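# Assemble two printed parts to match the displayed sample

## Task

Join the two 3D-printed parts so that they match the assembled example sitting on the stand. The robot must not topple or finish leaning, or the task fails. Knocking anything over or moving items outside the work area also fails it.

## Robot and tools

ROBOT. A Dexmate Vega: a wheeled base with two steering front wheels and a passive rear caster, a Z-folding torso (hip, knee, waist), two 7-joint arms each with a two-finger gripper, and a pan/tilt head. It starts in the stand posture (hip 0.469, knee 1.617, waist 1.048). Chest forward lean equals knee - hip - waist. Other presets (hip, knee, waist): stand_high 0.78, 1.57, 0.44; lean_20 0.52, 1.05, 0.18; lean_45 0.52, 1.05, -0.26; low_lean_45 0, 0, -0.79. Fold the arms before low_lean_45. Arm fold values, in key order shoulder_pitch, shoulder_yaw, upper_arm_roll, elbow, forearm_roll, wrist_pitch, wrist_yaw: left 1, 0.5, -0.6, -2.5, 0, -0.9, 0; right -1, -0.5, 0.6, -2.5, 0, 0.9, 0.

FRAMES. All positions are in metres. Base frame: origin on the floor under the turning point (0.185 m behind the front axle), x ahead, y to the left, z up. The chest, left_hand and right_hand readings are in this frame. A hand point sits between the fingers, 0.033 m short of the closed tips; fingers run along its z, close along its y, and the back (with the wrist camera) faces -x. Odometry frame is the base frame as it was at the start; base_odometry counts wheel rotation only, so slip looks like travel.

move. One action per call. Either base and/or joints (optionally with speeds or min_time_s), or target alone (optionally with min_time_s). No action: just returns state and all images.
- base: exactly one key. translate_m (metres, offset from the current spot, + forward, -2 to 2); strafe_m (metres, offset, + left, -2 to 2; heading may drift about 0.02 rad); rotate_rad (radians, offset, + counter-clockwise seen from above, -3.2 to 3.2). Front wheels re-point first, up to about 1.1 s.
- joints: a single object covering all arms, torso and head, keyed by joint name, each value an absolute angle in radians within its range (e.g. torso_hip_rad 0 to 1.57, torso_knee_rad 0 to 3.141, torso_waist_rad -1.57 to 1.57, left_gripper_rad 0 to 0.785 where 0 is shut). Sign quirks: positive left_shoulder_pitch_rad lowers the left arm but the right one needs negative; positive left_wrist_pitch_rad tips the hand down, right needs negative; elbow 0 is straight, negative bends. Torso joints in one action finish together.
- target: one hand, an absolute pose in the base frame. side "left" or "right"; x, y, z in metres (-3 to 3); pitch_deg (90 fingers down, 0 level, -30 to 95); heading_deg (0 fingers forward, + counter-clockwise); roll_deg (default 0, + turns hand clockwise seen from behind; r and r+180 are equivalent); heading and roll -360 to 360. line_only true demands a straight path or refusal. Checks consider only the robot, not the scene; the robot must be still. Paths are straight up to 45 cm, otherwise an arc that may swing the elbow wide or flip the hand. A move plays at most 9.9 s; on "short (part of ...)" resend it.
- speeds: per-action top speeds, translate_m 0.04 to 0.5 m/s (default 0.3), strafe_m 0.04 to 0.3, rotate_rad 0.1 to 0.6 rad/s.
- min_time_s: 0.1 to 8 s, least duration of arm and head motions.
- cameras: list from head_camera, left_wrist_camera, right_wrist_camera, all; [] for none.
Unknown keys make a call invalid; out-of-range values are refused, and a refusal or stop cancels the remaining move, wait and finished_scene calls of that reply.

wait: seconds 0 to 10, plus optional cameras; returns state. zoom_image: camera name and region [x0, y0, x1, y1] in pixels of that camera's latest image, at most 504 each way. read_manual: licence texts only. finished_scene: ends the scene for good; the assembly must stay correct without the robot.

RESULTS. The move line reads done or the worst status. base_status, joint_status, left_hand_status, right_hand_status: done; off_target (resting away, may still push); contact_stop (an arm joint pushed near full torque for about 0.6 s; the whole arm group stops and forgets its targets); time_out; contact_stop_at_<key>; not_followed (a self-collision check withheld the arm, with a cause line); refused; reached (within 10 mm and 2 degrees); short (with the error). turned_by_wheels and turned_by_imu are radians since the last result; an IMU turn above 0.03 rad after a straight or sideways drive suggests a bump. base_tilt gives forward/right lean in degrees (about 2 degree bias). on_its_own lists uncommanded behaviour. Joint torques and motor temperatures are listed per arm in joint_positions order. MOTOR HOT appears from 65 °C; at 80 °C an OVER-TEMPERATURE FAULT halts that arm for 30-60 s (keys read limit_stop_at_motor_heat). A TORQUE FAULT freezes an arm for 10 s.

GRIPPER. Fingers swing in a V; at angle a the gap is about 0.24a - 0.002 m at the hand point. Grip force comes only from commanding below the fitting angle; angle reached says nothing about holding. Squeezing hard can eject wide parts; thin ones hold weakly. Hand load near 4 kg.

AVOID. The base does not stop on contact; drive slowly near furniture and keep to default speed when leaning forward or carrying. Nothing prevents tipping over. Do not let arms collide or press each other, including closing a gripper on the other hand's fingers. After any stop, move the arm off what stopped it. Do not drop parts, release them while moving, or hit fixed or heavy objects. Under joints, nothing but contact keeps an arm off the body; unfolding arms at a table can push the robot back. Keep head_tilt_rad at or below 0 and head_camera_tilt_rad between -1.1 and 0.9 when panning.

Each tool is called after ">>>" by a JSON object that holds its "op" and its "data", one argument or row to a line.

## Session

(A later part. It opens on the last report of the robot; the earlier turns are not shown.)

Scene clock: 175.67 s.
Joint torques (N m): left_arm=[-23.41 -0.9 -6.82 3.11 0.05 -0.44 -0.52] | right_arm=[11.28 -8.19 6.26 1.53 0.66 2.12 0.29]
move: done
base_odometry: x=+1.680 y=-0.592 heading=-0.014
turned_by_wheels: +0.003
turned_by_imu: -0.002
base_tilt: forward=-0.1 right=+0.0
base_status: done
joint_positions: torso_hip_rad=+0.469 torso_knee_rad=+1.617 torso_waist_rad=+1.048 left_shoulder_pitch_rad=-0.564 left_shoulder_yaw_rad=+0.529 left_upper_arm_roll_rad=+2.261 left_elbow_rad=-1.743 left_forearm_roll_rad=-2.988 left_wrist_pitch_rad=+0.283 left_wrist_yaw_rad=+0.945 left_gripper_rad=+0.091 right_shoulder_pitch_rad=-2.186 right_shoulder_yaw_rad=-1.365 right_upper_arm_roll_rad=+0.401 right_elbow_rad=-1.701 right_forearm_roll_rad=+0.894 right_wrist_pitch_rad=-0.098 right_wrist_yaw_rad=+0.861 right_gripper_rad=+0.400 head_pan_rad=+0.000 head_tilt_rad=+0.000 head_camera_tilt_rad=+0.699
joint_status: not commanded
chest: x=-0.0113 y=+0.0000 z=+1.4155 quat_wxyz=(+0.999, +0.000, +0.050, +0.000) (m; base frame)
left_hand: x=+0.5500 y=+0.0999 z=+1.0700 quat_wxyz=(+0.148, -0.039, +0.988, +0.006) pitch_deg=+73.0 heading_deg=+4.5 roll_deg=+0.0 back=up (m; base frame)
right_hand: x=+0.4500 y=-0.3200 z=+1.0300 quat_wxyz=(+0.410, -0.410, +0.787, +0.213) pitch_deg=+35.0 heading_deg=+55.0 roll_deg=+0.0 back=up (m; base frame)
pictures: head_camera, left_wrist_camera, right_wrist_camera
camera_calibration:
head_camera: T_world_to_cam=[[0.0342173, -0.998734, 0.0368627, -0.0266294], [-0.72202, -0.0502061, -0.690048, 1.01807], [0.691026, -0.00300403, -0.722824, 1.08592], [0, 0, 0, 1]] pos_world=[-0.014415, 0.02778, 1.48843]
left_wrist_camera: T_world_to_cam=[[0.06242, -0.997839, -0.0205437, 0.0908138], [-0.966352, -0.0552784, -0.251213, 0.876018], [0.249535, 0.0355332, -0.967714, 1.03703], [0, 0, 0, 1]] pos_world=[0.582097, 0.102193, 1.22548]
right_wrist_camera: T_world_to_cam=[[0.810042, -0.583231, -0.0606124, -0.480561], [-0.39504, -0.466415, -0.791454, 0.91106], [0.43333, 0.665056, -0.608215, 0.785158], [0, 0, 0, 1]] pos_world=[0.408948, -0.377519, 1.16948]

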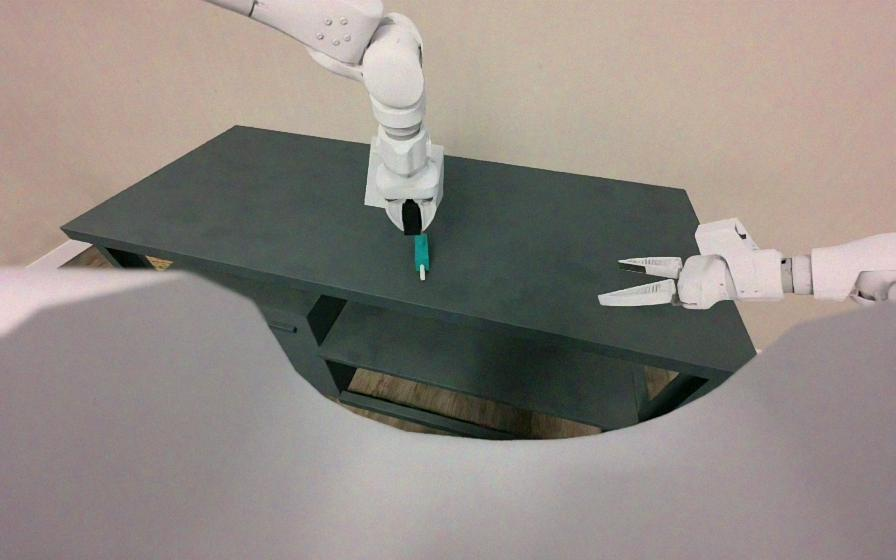

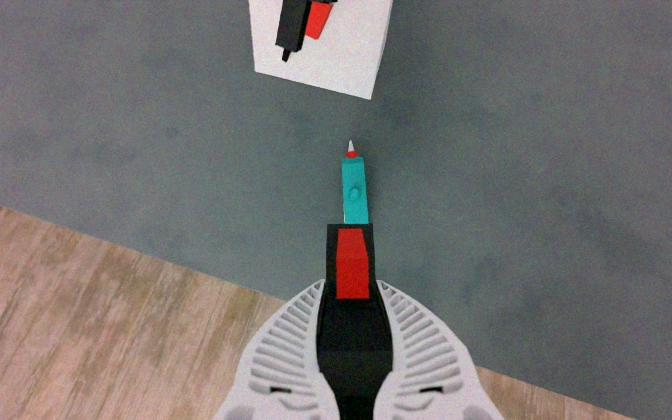

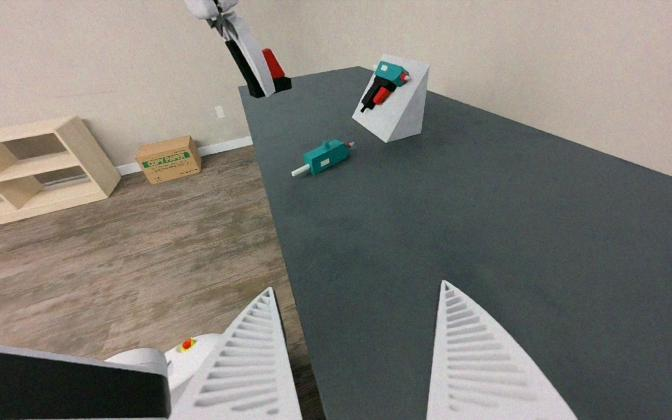

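>>> {"op": "move", "data": {
  "target": {"side":"left","x":0.638,"y":0.0955,"z":0.985,"pitch_deg":73,"heading_deg":7,"line_only":true},
  "cameras": ["all"]
}}

>>> {"op": "zoom_image", "data": {
  "camera": "left_wrist_camera",
  "region": [220, 160, 480, 420]
}}

>>> {"op": "zoom_image", "data": {
  "camera": "right_wrist_camera",
  "region": [260, 80, 390, 210]
}}

>>> {"op": "zoom_image", "data": {
  "camera": "head_camera",
  "region": [370, 190, 470, 290]
}}

Scene clock: 180.97 s.
Joint torques (N m): left_arm=[-19.99 -1.77 -11.47 5.99 0.19 -0.59 -0.32] | right_arm=[9.26 -9.61 6.36 2.22 0.19 0.9 -0.1]
move: done
base_odometry: x=+1.680 y=-0.592 heading=-0.014
turned_by_wheels: +0.000
turned_by_imu: +0.000
base_tilt: forward=-0.1 right=-0.1
base_status: not commanded
joint_positions: torso_hip_rad=+0.469 torso_knee_rad=+1.617 torso_waist_rad=+1.048 left_shoulder_pitch_rad=-0.270 left_shoulder_yaw_rad=+0.267 left_upper_arm_roll_rad=+2.245 left_elbow_rad=-1.111 left_forearm_roll_rad=-2.923 left_wrist_pitch_rad=+0.486 left_wrist_yaw_rad=+0.808 left_gripper_rad=+0.091 right_shoulder_pitch_rad=-2.186 right_shoulder_yaw_rad=-1.365 right_upper_arm_roll_rad=+0.401 right_elbow_rad=-1.701 right_forearm_roll_rad=+0.894 right_wrist_pitch_rad=-0.098 right_wrist_yaw_rad=+0.861 right_gripper_rad=+0.400 head_pan_rad=+0.000 head_tilt_rad=+0.000 head_camera_tilt_rad=+0.699
joint_status: not commanded
chest: x=-0.0113 y=+0.0000 z=+1.4155 quat_wxyz=(+0.999, +0.000, +0.050, +0.000) (m; base frame)
left_hand: x=+0.6374 y=+0.0957 z=+0.9856 quat_wxyz=(+0.148, -0.060, +0.987, +0.009) pitch_deg=+73.0 heading_deg=+7.0 roll_deg=+0.1 back=up (m; base frame)
left_hand_status: reached (straight line, planned for 2.3 s): 1 mm and 0.0 deg off.
right_hand: x=+0.4500 y=-0.3200 z=+1.0300 quat_wxyz=(+0.410, -0.410, +0.787, +0.213) pitch_deg=+35.0 heading_deg=+55.0 roll_deg=+0.0 back=up (m; base frame)
pictures: head_camera, left_wrist_camera, right_wrist_camera
camera_calibration:
head_camera: T_world_to_cam=[[0.0342173, -0.998734, 0.0368627, -0.0266294], [-0.72202, -0.0502061, -0.690048, 1.01807], [0.691026, -0.00300403, -0.722824, 1.08592], [0, 0, 0, 1]] pos_world=[-0.014415, 0.02778, 1.48843]
left_wrist_camera: T_world_to_cam=[[0.105763, -0.994171, -0.0209077, 0.0517847], [-0.962994, -0.0971597, -0.2514, 0.941142], [0.247903, 0.0467229, -0.967657, 0.933694], [0, 0, 0, 1]] pos_world=[0.669372, 0.0992991, 1.14118]
right_wrist_camera: T_world_to_cam=[[0.810042, -0.583231, -0.0606124, -0.480561], [-0.39504, -0.466415, -0.791454, 0.91106], [0.43333, 0.665056, -0.608215, 0.785158], [0, 0, 0, 1]] pos_world=[0.408948, -0.377519, 1.16948]

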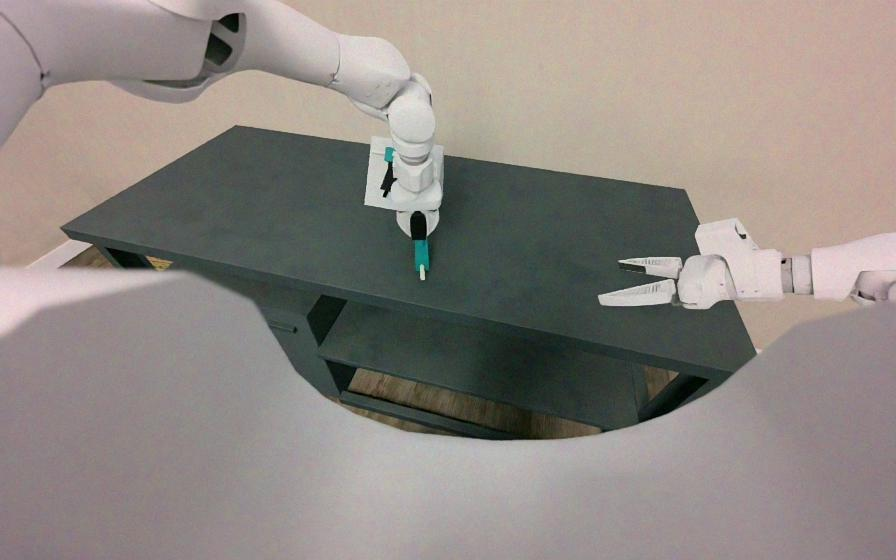

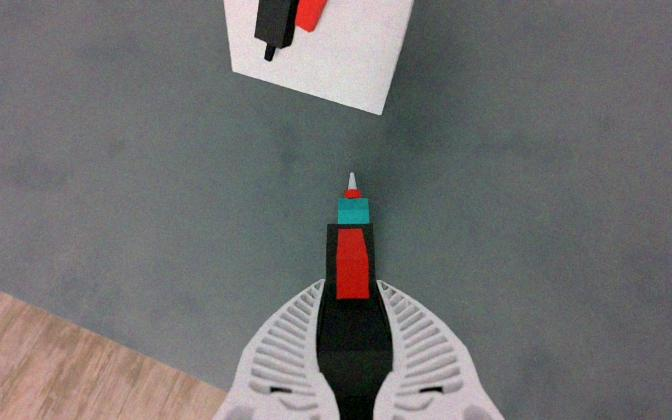

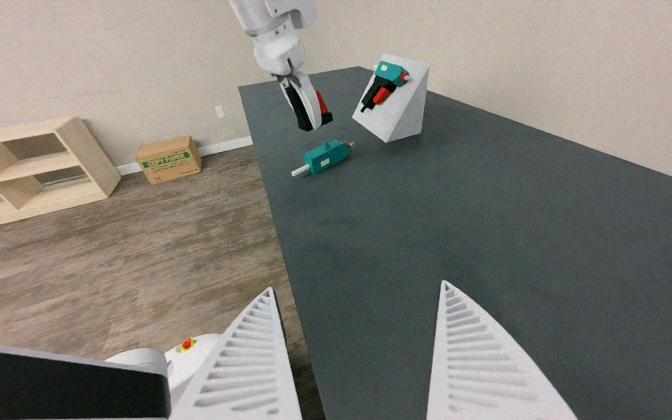

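Scaled by 1.938 from the camera's 672x420 image, which has a finer 960x600 frame.

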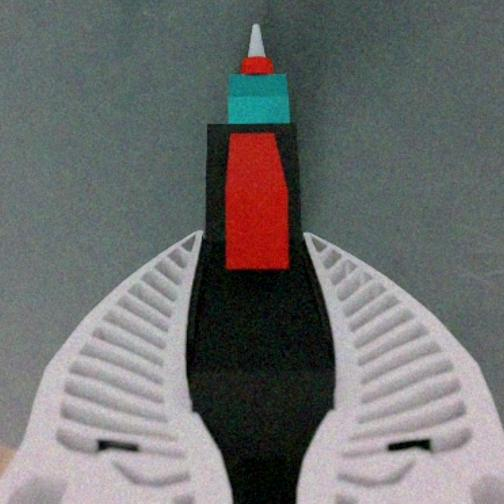

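Scaled by 3.877 from the camera's 672x420 image, which has a finer 960x600 frame.

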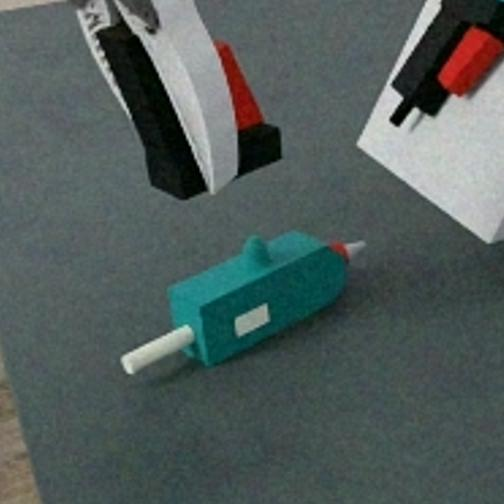

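Scaled by 5.040 from the camera's 896x560 image, which has a finer 960x600 frame.

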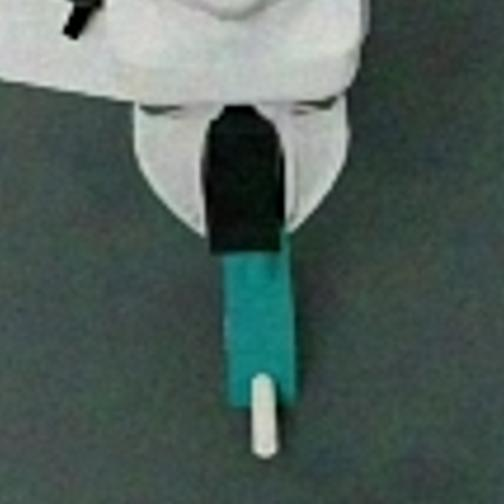

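>>> {"op": "move", "data": {
  "target": {"side":"left","x":0.645,"y":0.0935,"z":0.962,"pitch_deg":73,"heading_deg":7,"line_only":true},
  "cameras": ["all"]
}}

>>> {"op": "zoom_image", "data": {
  "camera": "left_wrist_camera",
  "region": [270, 160, 430, 320]
}}

>>> {"op": "zoom_image", "data": {
  "camera": "right_wrist_camera",
  "region": [280, 100, 380, 200]
}}

>>> {"op": "zoom_image", "data": {
  "camera": "head_camera",
  "region": [390, 210, 450, 290]
}}

Scene clock: 184.17 s.
Joint torques (N m): left_arm=[-20.4 -1.78 -3.74 5.99 -0.09 -1.08 -0.32] | right_arm=[11.39 -8.34 7.16 0.18 0.45 0.84 0.03]
move: done
base_odometry: x=+1.680 y=-0.592 heading=-0.014
turned_by_wheels: +0.000
turned_by_imu: +0.000
base_tilt: forward=+0.0 right=-0.1
base_status: not commanded
joint_positions: torso_hip_rad=+0.469 torso_knee_rad=+1.617 torso_waist_rad=+1.048 left_shoulder_pitch_rad=-0.208 left_shoulder_yaw_rad=+0.217 left_upper_arm_roll_rad=+2.248 left_elbow_rad=-1.000 left_forearm_roll_rad=-2.902 left_wrist_pitch_rad=+0.514 left_wrist_yaw_rad=+0.773 left_gripper_rad=+0.091 right_shoulder_pitch_rad=-2.186 right_shoulder_yaw_rad=-1.365 right_upper_arm_roll_rad=+0.401 right_elbow_rad=-1.701 right_forearm_roll_rad=+0.894 right_wrist_pitch_rad=-0.098 right_wrist_yaw_rad=+0.861 right_gripper_rad=+0.400 head_pan_rad=+0.000 head_tilt_rad=+0.000 head_camera_tilt_rad=+0.699
joint_status: not commanded
chest: x=-0.0113 y=+0.0000 z=+1.4155 quat_wxyz=(+0.999, +0.000, +0.050, +0.000) (m; base frame)
left_hand: x=+0.6447 y=+0.0935 z=+0.9632 quat_wxyz=(+0.148, -0.060, +0.987, +0.009) pitch_deg=+73.0 heading_deg=+7.0 roll_deg=+0.0 back=up (m; base frame)
left_hand_status: reached (straight line, planned for 0.7 s): 1 mm and 0.0 deg off.
right_hand: x=+0.4500 y=-0.3200 z=+1.0300 quat_wxyz=(+0.410, -0.410, +0.787, +0.213) pitch_deg=+35.0 heading_deg=+55.0 roll_deg=+0.0 back=up (m; base frame)
pictures: head_camera, left_wrist_camera, right_wrist_camera
camera_calibration:
head_camera: T_world_to_cam=[[0.0342173, -0.998734, 0.0368627, -0.0266294], [-0.72202, -0.0502061, -0.690048, 1.01807], [0.691026, -0.00300403, -0.722824, 1.08592], [0, 0, 0, 1]] pos_world=[-0.014415, 0.02778, 1.48843]
left_wrist_camera: T_world_to_cam=[[0.105963, -0.99416, -0.0204347, 0.0477916], [-0.962947, -0.097467, -0.251463, 0.942405], [0.248003, 0.0463232, -0.967651, 0.910272], [0, 0, 0, 1]] pos_world=[0.676672, 0.0971992, 1.11878]
right_wrist_camera: T_world_to_cam=[[0.810042, -0.583231, -0.0606124, -0.480561], [-0.39504, -0.466415, -0.791454, 0.91106], [0.43333, 0.665056, -0.608215, 0.785158], [0, 0, 0, 1]] pos_world=[0.408948, -0.377519, 1.16948]

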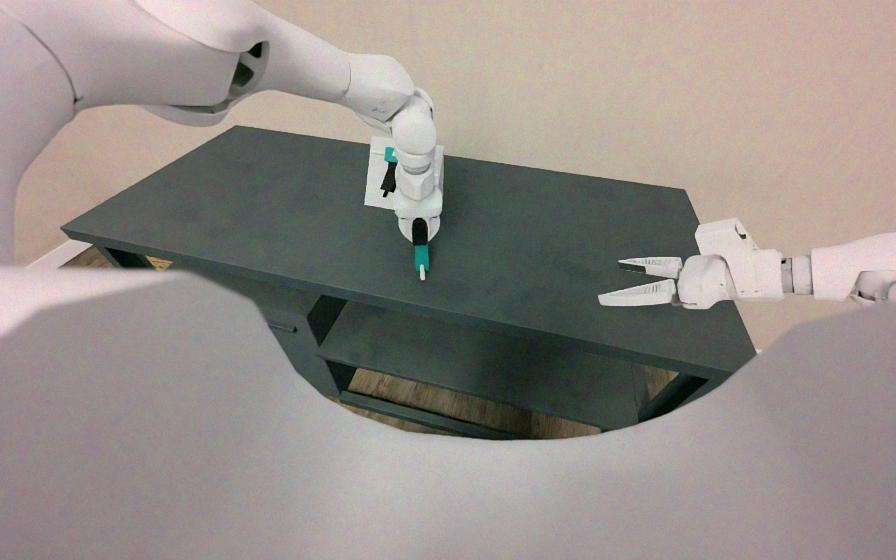

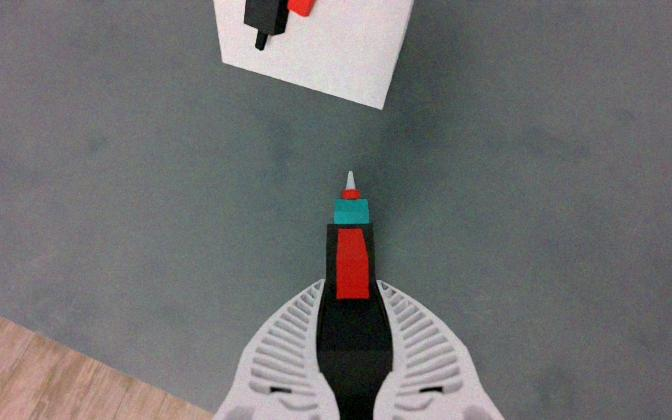

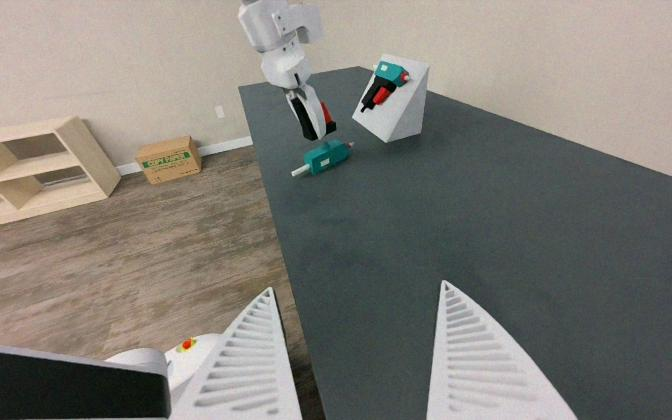

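Scaled by 3.150 from the camera's 672x420 image, which has a finer 960x600 frame.

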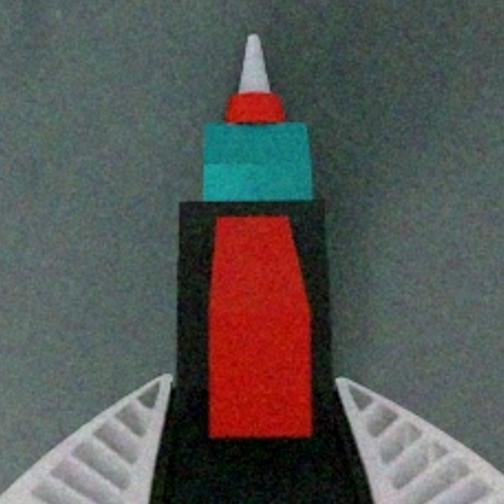

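Scaled by 5.040 from the camera's 672x420 image, which has a finer 960x600 frame.

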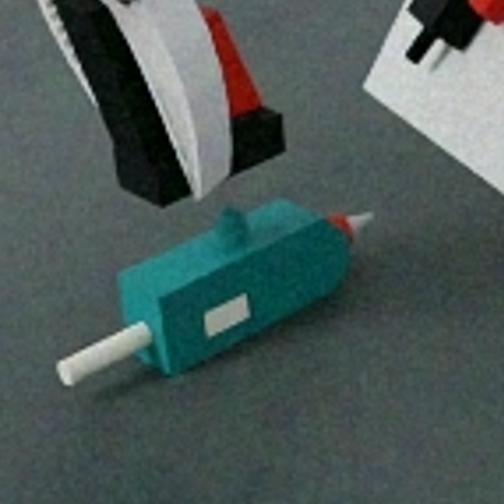

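Scaled by 6.300 from the camera's 896x560 image, which has a finer 960x600 frame.

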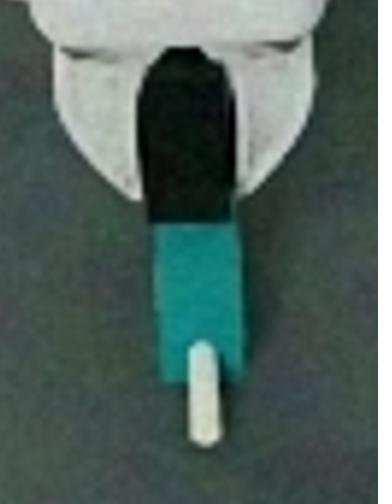

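>>> {"op": "move", "data": {
  "target": {"side":"left","x":0.645,"y":0.0915,"z":0.935,"pitch_deg":73,"heading_deg":8.3,"line_only":true},
  "cameras": ["all"]
}}

>>> {"op": "zoom_image", "data": {
  "camera": "left_wrist_camera",
  "region": [270, 160, 430, 320]
}}

>>> {"op": "zoom_image", "data": {
  "camera": "right_wrist_camera",
  "region": [280, 100, 380, 200]
}}

>>> {"op": "zoom_image", "data": {
  "camera": "head_camera",
  "region": [390, 210, 450, 290]
}}

Scene clock: 186.53 s.
Joint torques (N m): left_arm=[-20.33 -4.02 -2.74 4.67 -0.09 0.03 -0.47] | right_arm=[10.84 -10.92 6.31 1.91 -0.07 0.72 0.08]
move: done
base_odometry: x=+1.680 y=-0.592 heading=-0.014
turned_by_wheels: +0.000
turned_by_imu: +0.000
base_tilt: forward=-0.1 right=-0.1
base_status: not commanded
joint_positions: torso_hip_rad=+0.469 torso_knee_rad=+1.617 torso_waist_rad=+1.048 left_shoulder_pitch_rad=-0.147 left_shoulder_yaw_rad=+0.180 left_upper_arm_roll_rad=+2.252 left_elbow_rad=-0.931 left_forearm_roll_rad=-2.894 left_wrist_pitch_rad=+0.497 left_wrist_yaw_rad=+0.757 left_gripper_rad=+0.091 right_shoulder_pitch_rad=-2.186 right_shoulder_yaw_rad=-1.365 right_upper_arm_roll_rad=+0.401 right_elbow_rad=-1.701 right_forearm_roll_rad=+0.894 right_wrist_pitch_rad=-0.098 right_wrist_yaw_rad=+0.861 right_gripper_rad=+0.400 head_pan_rad=+0.000 head_tilt_rad=+0.000 head_camera_tilt_rad=+0.699
joint_status: not commanded
chest: x=-0.0113 y=+0.0000 z=+1.4155 quat_wxyz=(+0.999, +0.000, +0.050, +0.000) (m; base frame)
left_hand: x=+0.6450 y=+0.0916 z=+0.9372 quat_wxyz=(+0.147, -0.071, +0.986, +0.010) pitch_deg=+73.0 heading_deg=+8.2 roll_deg=+0.0 back=up (m; base frame)
left_hand_status: reached (straight line, planned for 0.6 s): 2 mm and 0.1 deg off.
right_hand: x=+0.4500 y=-0.3200 z=+1.0300 quat_wxyz=(+0.410, -0.410, +0.787, +0.213) pitch_deg=+35.0 heading_deg=+55.0 roll_deg=+0.0 back=up (m; base frame)
pictures: head_camera, left_wrist_camera, right_wrist_camera
camera_calibration:
head_camera: T_world_to_cam=[[0.0342173, -0.998734, 0.0368627, -0.0266294], [-0.72202, -0.0502061, -0.690048, 1.01807], [0.691026, -0.00300403, -0.722824, 1.08592], [0, 0, 0, 1]] pos_world=[-0.014415, 0.02778, 1.48843]
left_wrist_camera: T_world_to_cam=[[0.126813, -0.991715, -0.0204968, 0.0316643], [-0.960712, -0.117653, -0.251377, 0.936272], [0.246883, 0.0515693, -0.967672, 0.885296], [0, 0, 0, 1]] pos_world=[0.676908, 0.0959031, 1.09268]
right_wrist_camera: T_world_to_cam=[[0.810042, -0.583231, -0.0606124, -0.480561], [-0.39504, -0.466415, -0.791454, 0.91106], [0.43333, 0.665056, -0.608215, 0.785158], [0, 0, 0, 1]] pos_world=[0.408948, -0.377519, 1.16948]

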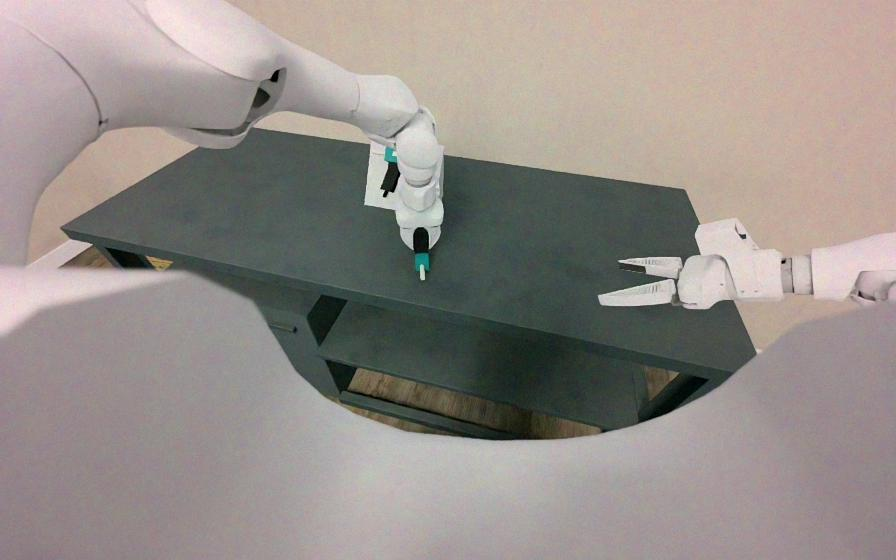

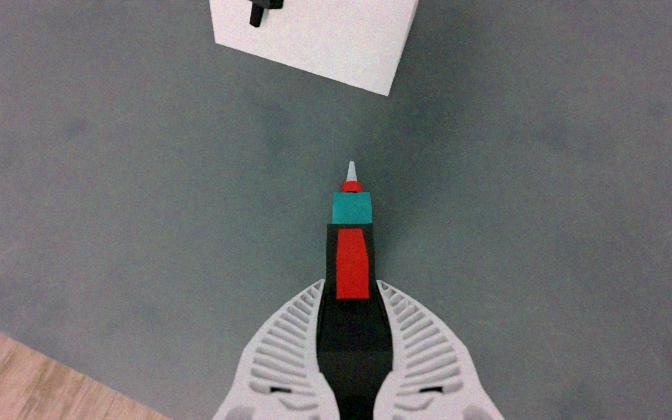

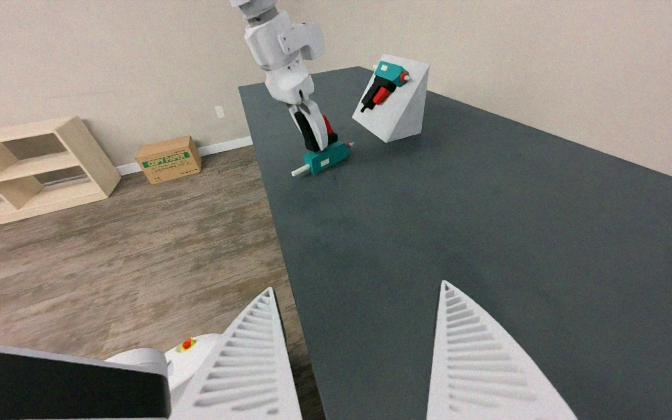

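Scaled by 3.150 from the camera's 672x420 image, which has a finer 960x600 frame.

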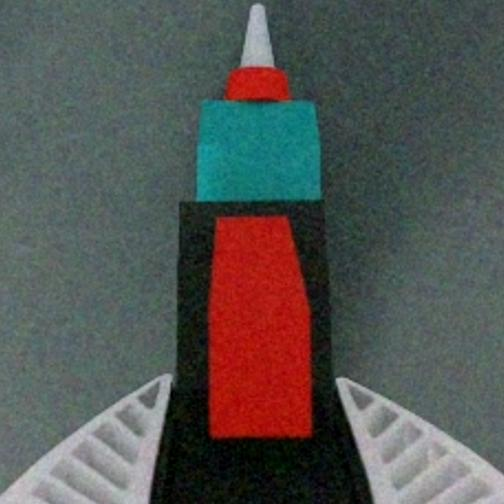

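Scaled by 5.040 from the camera's 672x420 image, which has a finer 960x600 frame.

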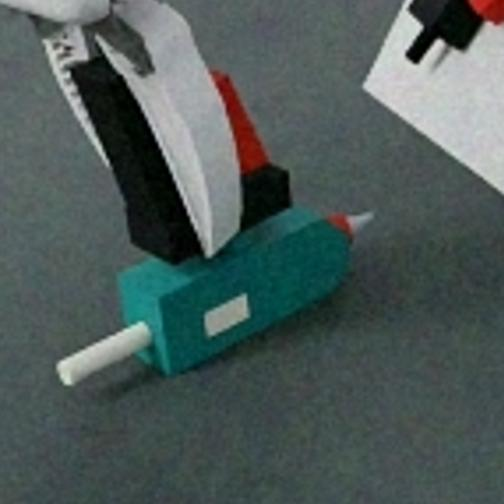

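Scaled by 6.300 from the camera's 896x560 image, which has a finer 960x600 frame.

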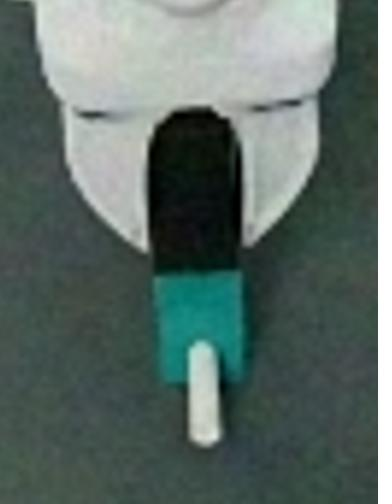

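>>> {"op": "move", "data": {
  "target": {"side":"left","x":0.645,"y":0.0908,"z":0.919,"pitch_deg":73,"heading_deg":8.3,"line_only":true},
  "cameras": ["all"],
  "min_time_s": 1.5
}}

>>> {"op": "zoom_image", "data": {
  "camera": "left_wrist_camera",
  "region": [270, 160, 430, 320]
}}

>>> {"op": "zoom_image", "data": {
  "camera": "right_wrist_camera",
  "region": [280, 100, 380, 200]
}}

>>> {"op": "zoom_image", "data": {
  "camera": "head_camera",
  "region": [390, 210, 450, 290]
}}

Scene clock: 189.03 s.
Joint torques (N m): left_arm=[20.82 -1.7 13.06 -1.78 -0.78 2.45 -2.06] | right_arm=[11.69 -8.57 7.01 0.02 0.21 0.31 0.27]
move: done
base_odometry: x=+1.680 y=-0.592 heading=-0.014
turned_by_wheels: +0.000
turned_by_imu: +0.000
base_tilt: forward=-0.1 right=-0.1
base_status: not commanded
joint_positions: torso_hip_rad=+0.469 torso_knee_rad=+1.616 torso_waist_rad=+1.049 left_shoulder_pitch_rad=-0.110 left_shoulder_yaw_rad=+0.156 left_upper_arm_roll_rad=+2.257 left_elbow_rad=-0.879 left_forearm_roll_rad=-2.880 left_wrist_pitch_rad=+0.498 left_wrist_yaw_rad=+0.736 left_gripper_rad=+0.091 right_shoulder_pitch_rad=-2.186 right_shoulder_yaw_rad=-1.365 right_upper_arm_roll_rad=+0.401 right_elbow_rad=-1.701 right_forearm_roll_rad=+0.894 right_wrist_pitch_rad=-0.098 right_wrist_yaw_rad=+0.861 right_gripper_rad=+0.400 head_pan_rad=+0.000 head_tilt_rad=+0.000 head_camera_tilt_rad=+0.699
joint_status: not commanded
chest: x=-0.0125 y=+0.0000 z=+1.4155 quat_wxyz=(+0.999, +0.000, +0.049, +0.000) (m; base frame)
left_hand: x=+0.6461 y=+0.0908 z=+0.9234 quat_wxyz=(+0.150, -0.072, +0.986, +0.010) pitch_deg=+72.7 heading_deg=+8.1 roll_deg=-0.3 back=up (m; base frame)
left_hand_status: reached (straight line, planned for 1.5 s): 5 mm and 0.3 deg off.
right_hand: x=+0.4494 y=-0.3200 z=+1.0307 quat_wxyz=(+0.410, -0.410, +0.787, +0.213) pitch_deg=+35.0 heading_deg=+54.9 roll_deg=-0.1 back=up (m; base frame)
pictures: head_camera, left_wrist_camera, right_wrist_camera
camera_calibration:
head_camera: T_world_to_cam=[[0.0341604, -0.998734, 0.0369166, -0.0266666], [-0.720946, -0.050207, -0.69117, 1.01883], [0.692149, -0.00300416, -0.721748, 1.08523], [0, 0, 0, 1]] pos_world=[-0.0157065, 0.02778, 1.48843]
left_wrist_camera: T_world_to_cam=[[0.12964, -0.991373, -0.0193112, 0.0275135], [-0.959217, -0.120453, -0.255722, 0.937115], [0.25119, 0.0516754, -0.966557, 0.867938], [0, 0, 0, 1]] pos_world=[0.677312, 0.0953038, 1.07908]
right_wrist_camera: T_world_to_cam=[[0.810138, -0.583222, -0.0593969, -0.481328], [-0.393827, -0.466386, -0.792076, 0.911542], [0.434255, 0.665083, -0.607526, 0.784758], [0, 0, 0, 1]] pos_world=[0.408147, -0.377519, 1.17018]

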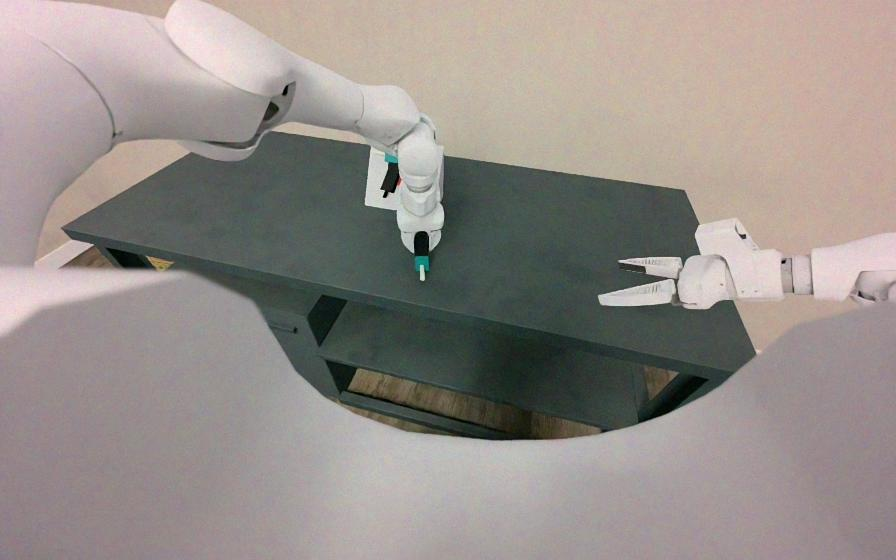

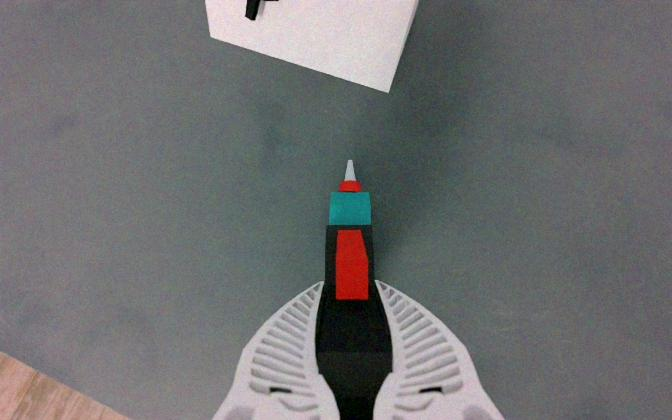

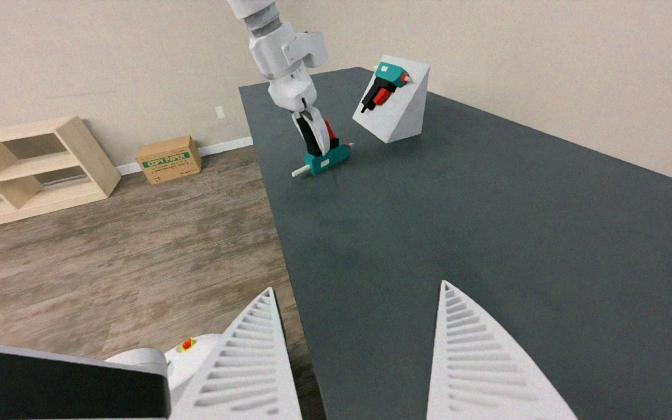

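Scaled by 3.150 from the camera's 672x420 image, which has a finer 960x600 frame.

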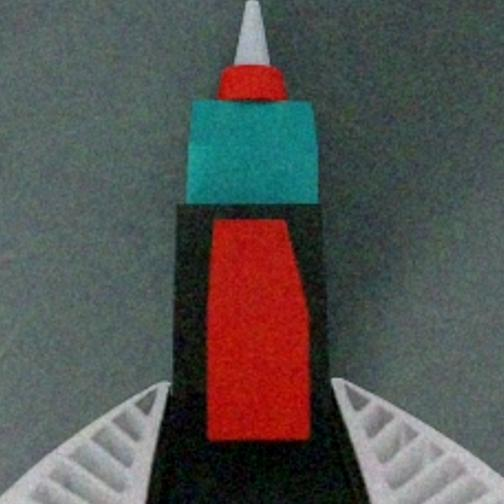

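Scaled by 5.040 from the camera's 672x420 image, which has a finer 960x600 frame.

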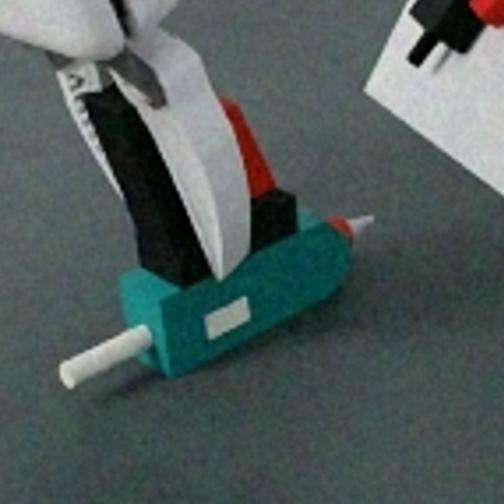

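Scaled by 6.300 from the camera's 896x560 image, which has a finer 960x600 frame.

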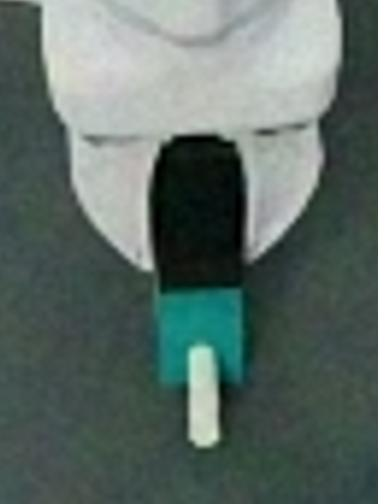

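>>> {"op": "zoom_image", "data": {
  "camera": "right_wrist_camera",
  "region": [296, 125, 356, 180]
}}

Scaled by 8.400 from the camera's 672x420 image, which has a finer 960x600 frame.

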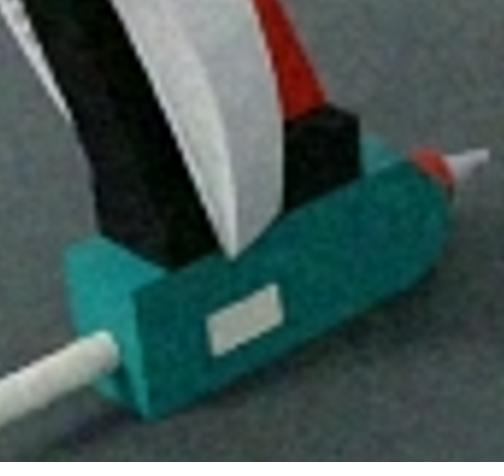

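>>> {"op": "move", "data": {
  "target": {"side":"left","x":0.645,"y":0.0905,"z":0.914,"pitch_deg":73,"heading_deg":8.1,"line_only":true},
  "cameras": ["all"],
  "min_time_s": 1.5
}}

>>> {"op": "zoom_image", "data": {
  "camera": "left_wrist_camera",
  "region": [270, 160, 430, 320]
}}

>>> {"op": "zoom_image", "data": {
  "camera": "right_wrist_camera",
  "region": [296, 125, 356, 180]
}}

Scene clock: 192.10 s.
Joint torques (N m): left_arm=[64.85 -3.1 29.4 -9.09 -0.62 3.54 -4.26] | right_arm=[11.08 -9.48 8.8 1.17 0.67 1.77 0.37]
move: done
base_odometry: x=+1.680 y=-0.592 heading=-0.014
turned_by_wheels: +0.000
turned_by_imu: +0.000
base_tilt: forward=-0.2 right=-0.1
base_status: not commanded
joint_positions: torso_hip_rad=+0.470 torso_knee_rad=+1.615 torso_waist_rad=+1.049 left_shoulder_pitch_rad=-0.093 left_shoulder_yaw_rad=+0.141 left_upper_arm_roll_rad=+2.257 left_elbow_rad=-0.843 left_forearm_roll_rad=-2.872 left_wrist_pitch_rad=+0.511 left_wrist_yaw_rad=+0.724 left_gripper_rad=+0.090 right_shoulder_pitch_rad=-2.186 right_shoulder_yaw_rad=-1.365 right_upper_arm_roll_rad=+0.401 right_elbow_rad=-1.701 right_forearm_roll_rad=+0.894 right_wrist_pitch_rad=-0.098 right_wrist_yaw_rad=+0.861 right_gripper_rad=+0.400 head_pan_rad=+0.000 head_tilt_rad=+0.000 head_camera_tilt_rad=+0.699
joint_status: not commanded
chest: x=-0.0146 y=+0.0000 z=+1.4156 quat_wxyz=(+0.999, +0.000, +0.048, +0.000) (m; base frame)
left_hand: x=+0.6471 y=+0.0902 z=+0.9201 quat_wxyz=(+0.152, -0.071, +0.986, +0.010) pitch_deg=+72.5 heading_deg=+7.8 roll_deg=-0.5 back=up (m; base frame)
left_hand_status: reached (straight line, planned for 1.5 s): 6 mm and 0.5 deg off.
right_hand: x=+0.4483 y=-0.3200 z=+1.0320 quat_wxyz=(+0.411, -0.410, +0.786, +0.212) pitch_deg=+34.9 heading_deg=+54.9 roll_deg=-0.2 back=up (m; base frame)
pictures: head_camera, left_wrist_camera, right_wrist_camera
camera_calibration:
head_camera: T_world_to_cam=[[0.0340631, -0.998734, 0.037005, -0.0267222], [-0.719134, -0.050206, -0.693055, 1.02003], [0.694036, -0.00300401, -0.719934, 1.08415], [0, 0, 0, 1]] pos_world=[-0.0179922, 0.02778, 1.48844]
left_wrist_camera: T_world_to_cam=[[0.1276, -0.991658, -0.0182133, 0.0270331], [-0.958442, -0.11856, -0.259486, 0.939949], [0.255163, 0.050567, -0.965575, 0.861134], [0, 0, 0, 1]] pos_world=[0.677708, 0.0947034, 1.07589]
right_wrist_camera: T_world_to_cam=[[0.810322, -0.583176, -0.0573022, -0.482553], [-0.391759, -0.466422, -0.79308, 0.912227], [0.435778, 0.665099, -0.606416, 0.784227], [0, 0, 0, 1]] pos_world=[0.406647, -0.377519, 1.17139]

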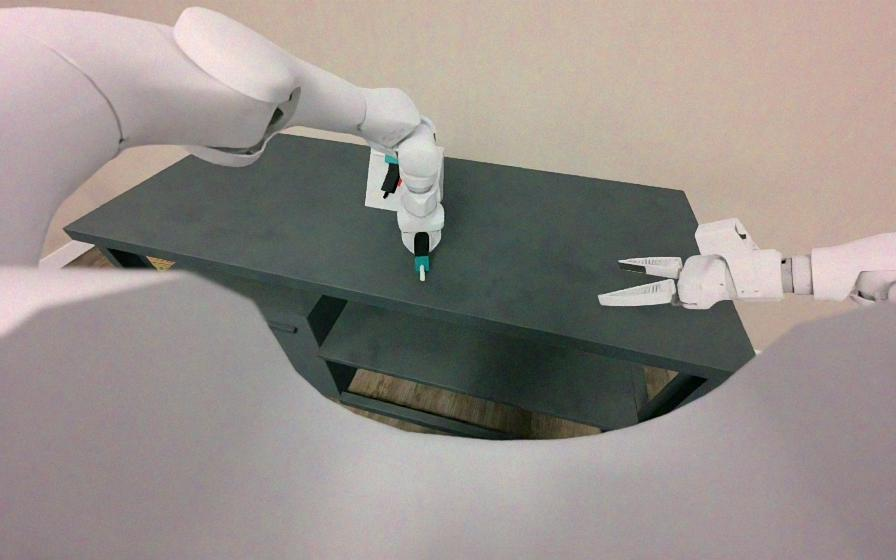

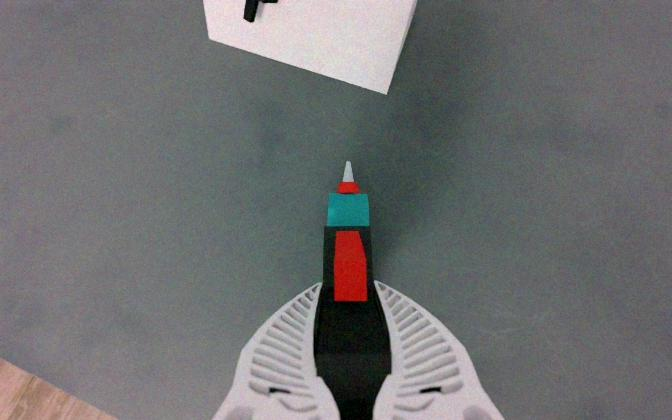

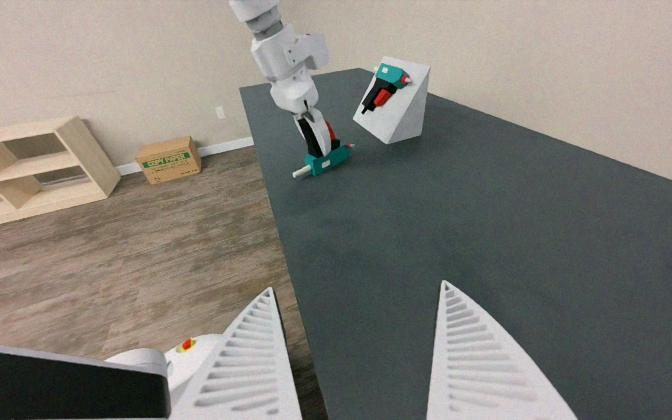

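Scaled by 3.150 from the camera's 672x420 image, which has a finer 960x600 frame.

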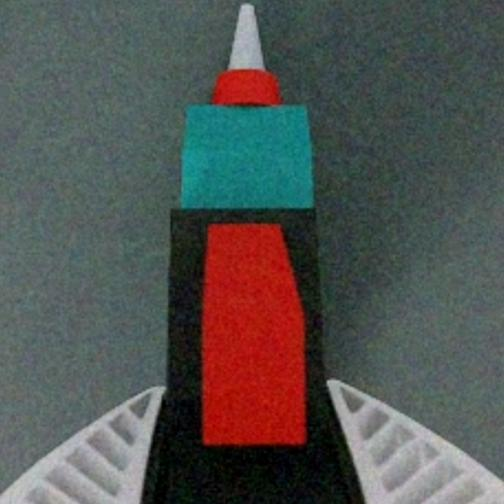

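Scaled by 8.400 from the camera's 672x420 image, which has a finer 960x600 frame.

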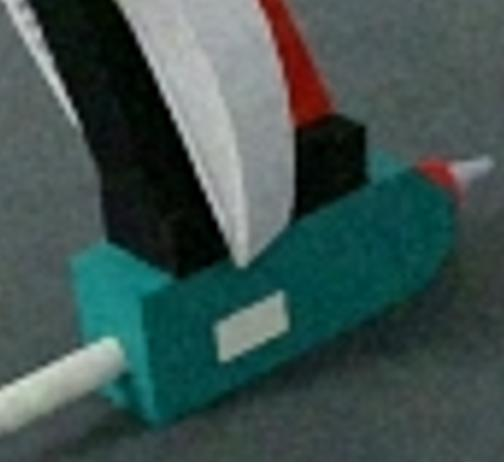

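>>> {"op": "move", "data": {
  "target": {"side":"left","x":0.645,"y":0.0905,"z":0.9235,"pitch_deg":73,"heading_deg":8.1,"line_only":true}
}}

>>> {"op": "move", "data": {
  "joints": {"left_gripper_rad":0.17},
  "min_time_s": 1,
  "cameras": ["all"]
}}

>>> {"op": "zoom_image", "data": {
  "camera": "right_wrist_camera",
  "region": [280, 100, 380, 200]
}}

>>> {"op": "zoom_image", "data": {
  "camera": "left_wrist_camera",
  "region": [240, 160, 460, 380]
}}

Scene clock: 193.13 s.
Joint torques (N m): left_arm=[23.17 -0.39 10.69 -6.36 -0.97 2.19 -1.82] | right_arm=[12.14 -10.36 8.06 1.27 0.62 1.51 0.36]
move: done
base_odometry: x=+1.680 y=-0.592 heading=-0.014
turned_by_wheels: +0.000
turned_by_imu: +0.000
base_tilt: forward=-0.1 right=-0.1
base_status: not commanded
joint_positions: torso_hip_rad=+0.470 torso_knee_rad=+1.616 torso_waist_rad=+1.049 left_shoulder_pitch_rad=-0.099 left_shoulder_yaw_rad=+0.143 left_upper_arm_roll_rad=+2.255 left_elbow_rad=-0.844 left_forearm_roll_rad=-2.877 left_wrist_pitch_rad=+0.519 left_wrist_yaw_rad=+0.729 left_gripper_rad=+0.091 right_shoulder_pitch_rad=-2.186 right_shoulder_yaw_rad=-1.365 right_upper_arm_roll_rad=+0.401 right_elbow_rad=-1.701 right_forearm_roll_rad=+0.894 right_wrist_pitch_rad=-0.098 right_wrist_yaw_rad=+0.861 right_gripper_rad=+0.400 head_pan_rad=+0.000 head_tilt_rad=+0.000 head_camera_tilt_rad=+0.699
joint_status: not commanded
chest: x=-0.0137 y=+0.0000 z=+1.4156 quat_wxyz=(+0.999, +0.000, +0.048, +0.000) (m; base frame)
left_hand: x=+0.6470 y=+0.0904 z=+0.9227 quat_wxyz=(+0.149, -0.071, +0.986, +0.010) pitch_deg=+72.8 heading_deg=+8.0 roll_deg=-0.2 back=up (m; base frame)
left_hand_status: reached (straight line, planned for 0.2 s): 2 mm and 0.2 deg off.
right_hand: x=+0.4488 y=-0.3200 z=+1.0315 quat_wxyz=(+0.411, -0.410, +0.786, +0.213) pitch_deg=+34.9 heading_deg=+54.9 roll_deg=-0.2 back=up (m; base frame)
pictures: none

Scene clock: 193.93 s.
Joint torques (N m): left_arm=[20.32 2.26 9.6 -4.79 -0.66 1.6 -1.31] | right_arm=[9.92 -9.13 8.8 0.8 0.59 0.4 0.19]
move: done
base_odometry: x=+1.680 y=-0.592 heading=-0.014
turned_by_wheels: +0.000
turned_by_imu: +0.000
base_tilt: forward=-0.1 right=-0.1
base_status: not commanded
joint_positions: torso_hip_rad=+0.470 torso_knee_rad=+1.616 torso_waist_rad=+1.049 left_shoulder_pitch_rad=-0.102 left_shoulder_yaw_rad=+0.144 left_upper_arm_roll_rad=+2.255 left_elbow_rad=-0.846 left_forearm_roll_rad=-2.879 left_wrist_pitch_rad=+0.522 left_wrist_yaw_rad=+0.732 left_gripper_rad=+0.170 right_shoulder_pitch_rad=-2.186 right_shoulder_yaw_rad=-1.365 right_upper_arm_roll_rad=+0.401 right_elbow_rad=-1.701 right_forearm_roll_rad=+0.894 right_wrist_pitch_rad=-0.098 right_wrist_yaw_rad=+0.861 right_gripper_rad=+0.400 head_pan_rad=+0.000 head_tilt_rad=+0.000 head_camera_tilt_rad=+0.699
joint_status: all done
chest: x=-0.0135 y=+0.0000 z=+1.4156 quat_wxyz=(+0.999, +0.000, +0.049, +0.000) (m; base frame)
left_hand: x=+0.6469 y=+0.0903 z=+0.9239 quat_wxyz=(+0.148, -0.070, +0.986, +0.010) pitch_deg=+72.9 heading_deg=+8.0 roll_deg=-0.2 back=up (m; base frame)
right_hand: x=+0.4489 y=-0.3200 z=+1.0313 quat_wxyz=(+0.411, -0.410, +0.786, +0.213) pitch_deg=+34.9 heading_deg=+54.9 roll_deg=-0.2 back=up (m; base frame)
pictures: head_camera, left_wrist_camera, right_wrist_camera
camera_calibration:
head_camera: T_world_to_cam=[[0.034119, -0.998734, 0.0369557, -0.0266882], [-0.720163, -0.0502076, -0.691986, 1.01927], [0.692965, -0.00300425, -0.720965, 1.08484], [0, 0, 0, 1]] pos_world=[-0.0168003, 0.02778, 1.48844]
left_wrist_camera: T_world_to_cam=[[0.126001, -0.991833, -0.0197521, 0.029759], [-0.960332, -0.116958, -0.253146, 0.935935], [0.248769, 0.0508654, -0.967226, 0.870497], [0, 0, 0, 1]] pos_world=[0.678506, 0.094703, 1.07948]
right_wrist_camera: T_world_to_cam=[[0.810232, -0.583192, -0.0584042, -0.48192], [-0.392851, -0.466421, -0.79254, 0.911797], [0.434962, 0.665085, -0.607017, 0.784483], [0, 0, 0, 1]] pos_world=[0.407447, -0.377519, 1.17068]

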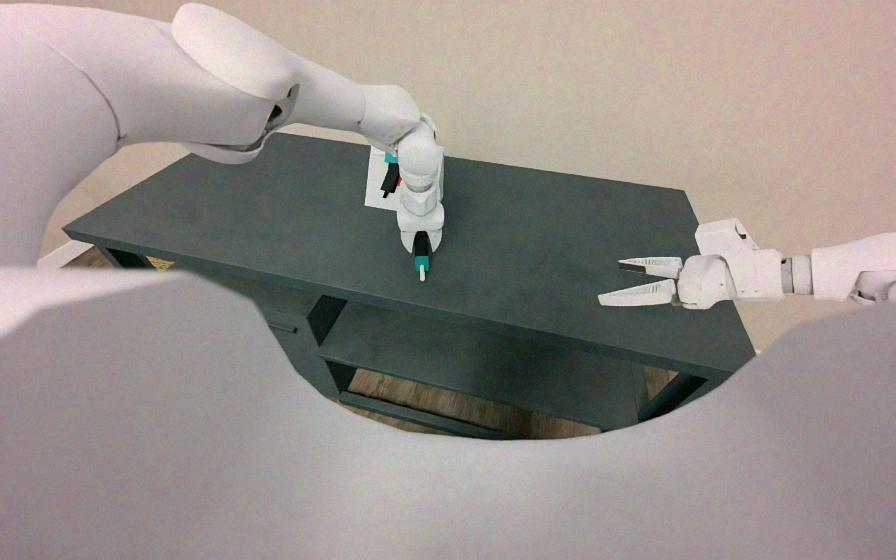

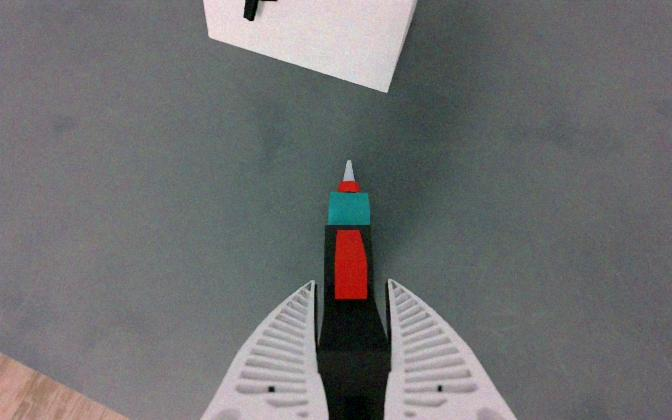

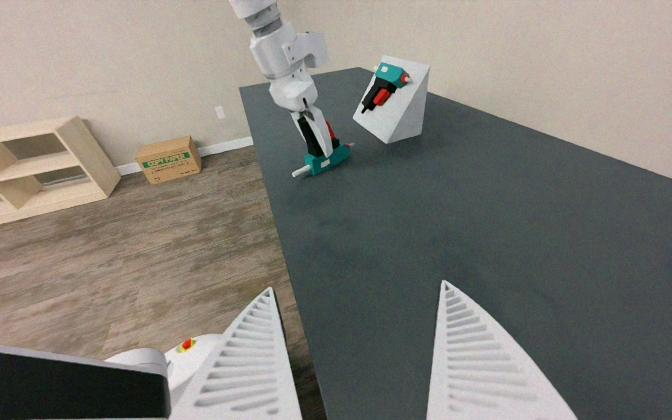

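Scaled by 5.040 from the camera's 672x420 image, which has a finer 960x600 frame.

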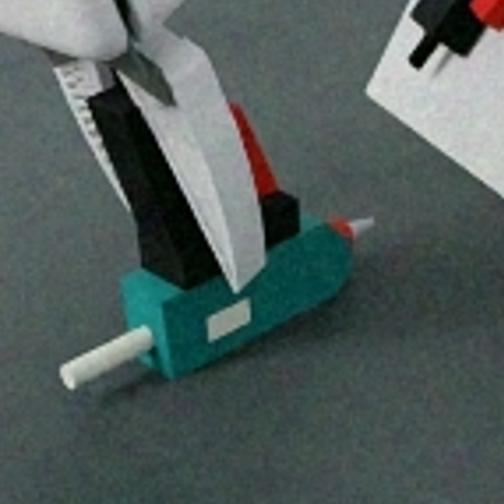

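Scaled by 2.291 from the camera's 672x420 image, which has a finer 960x600 frame.

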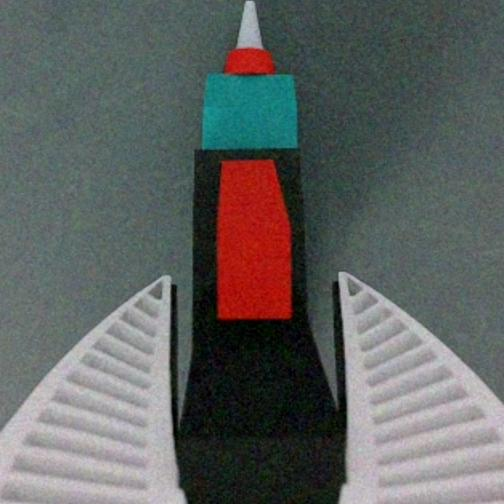

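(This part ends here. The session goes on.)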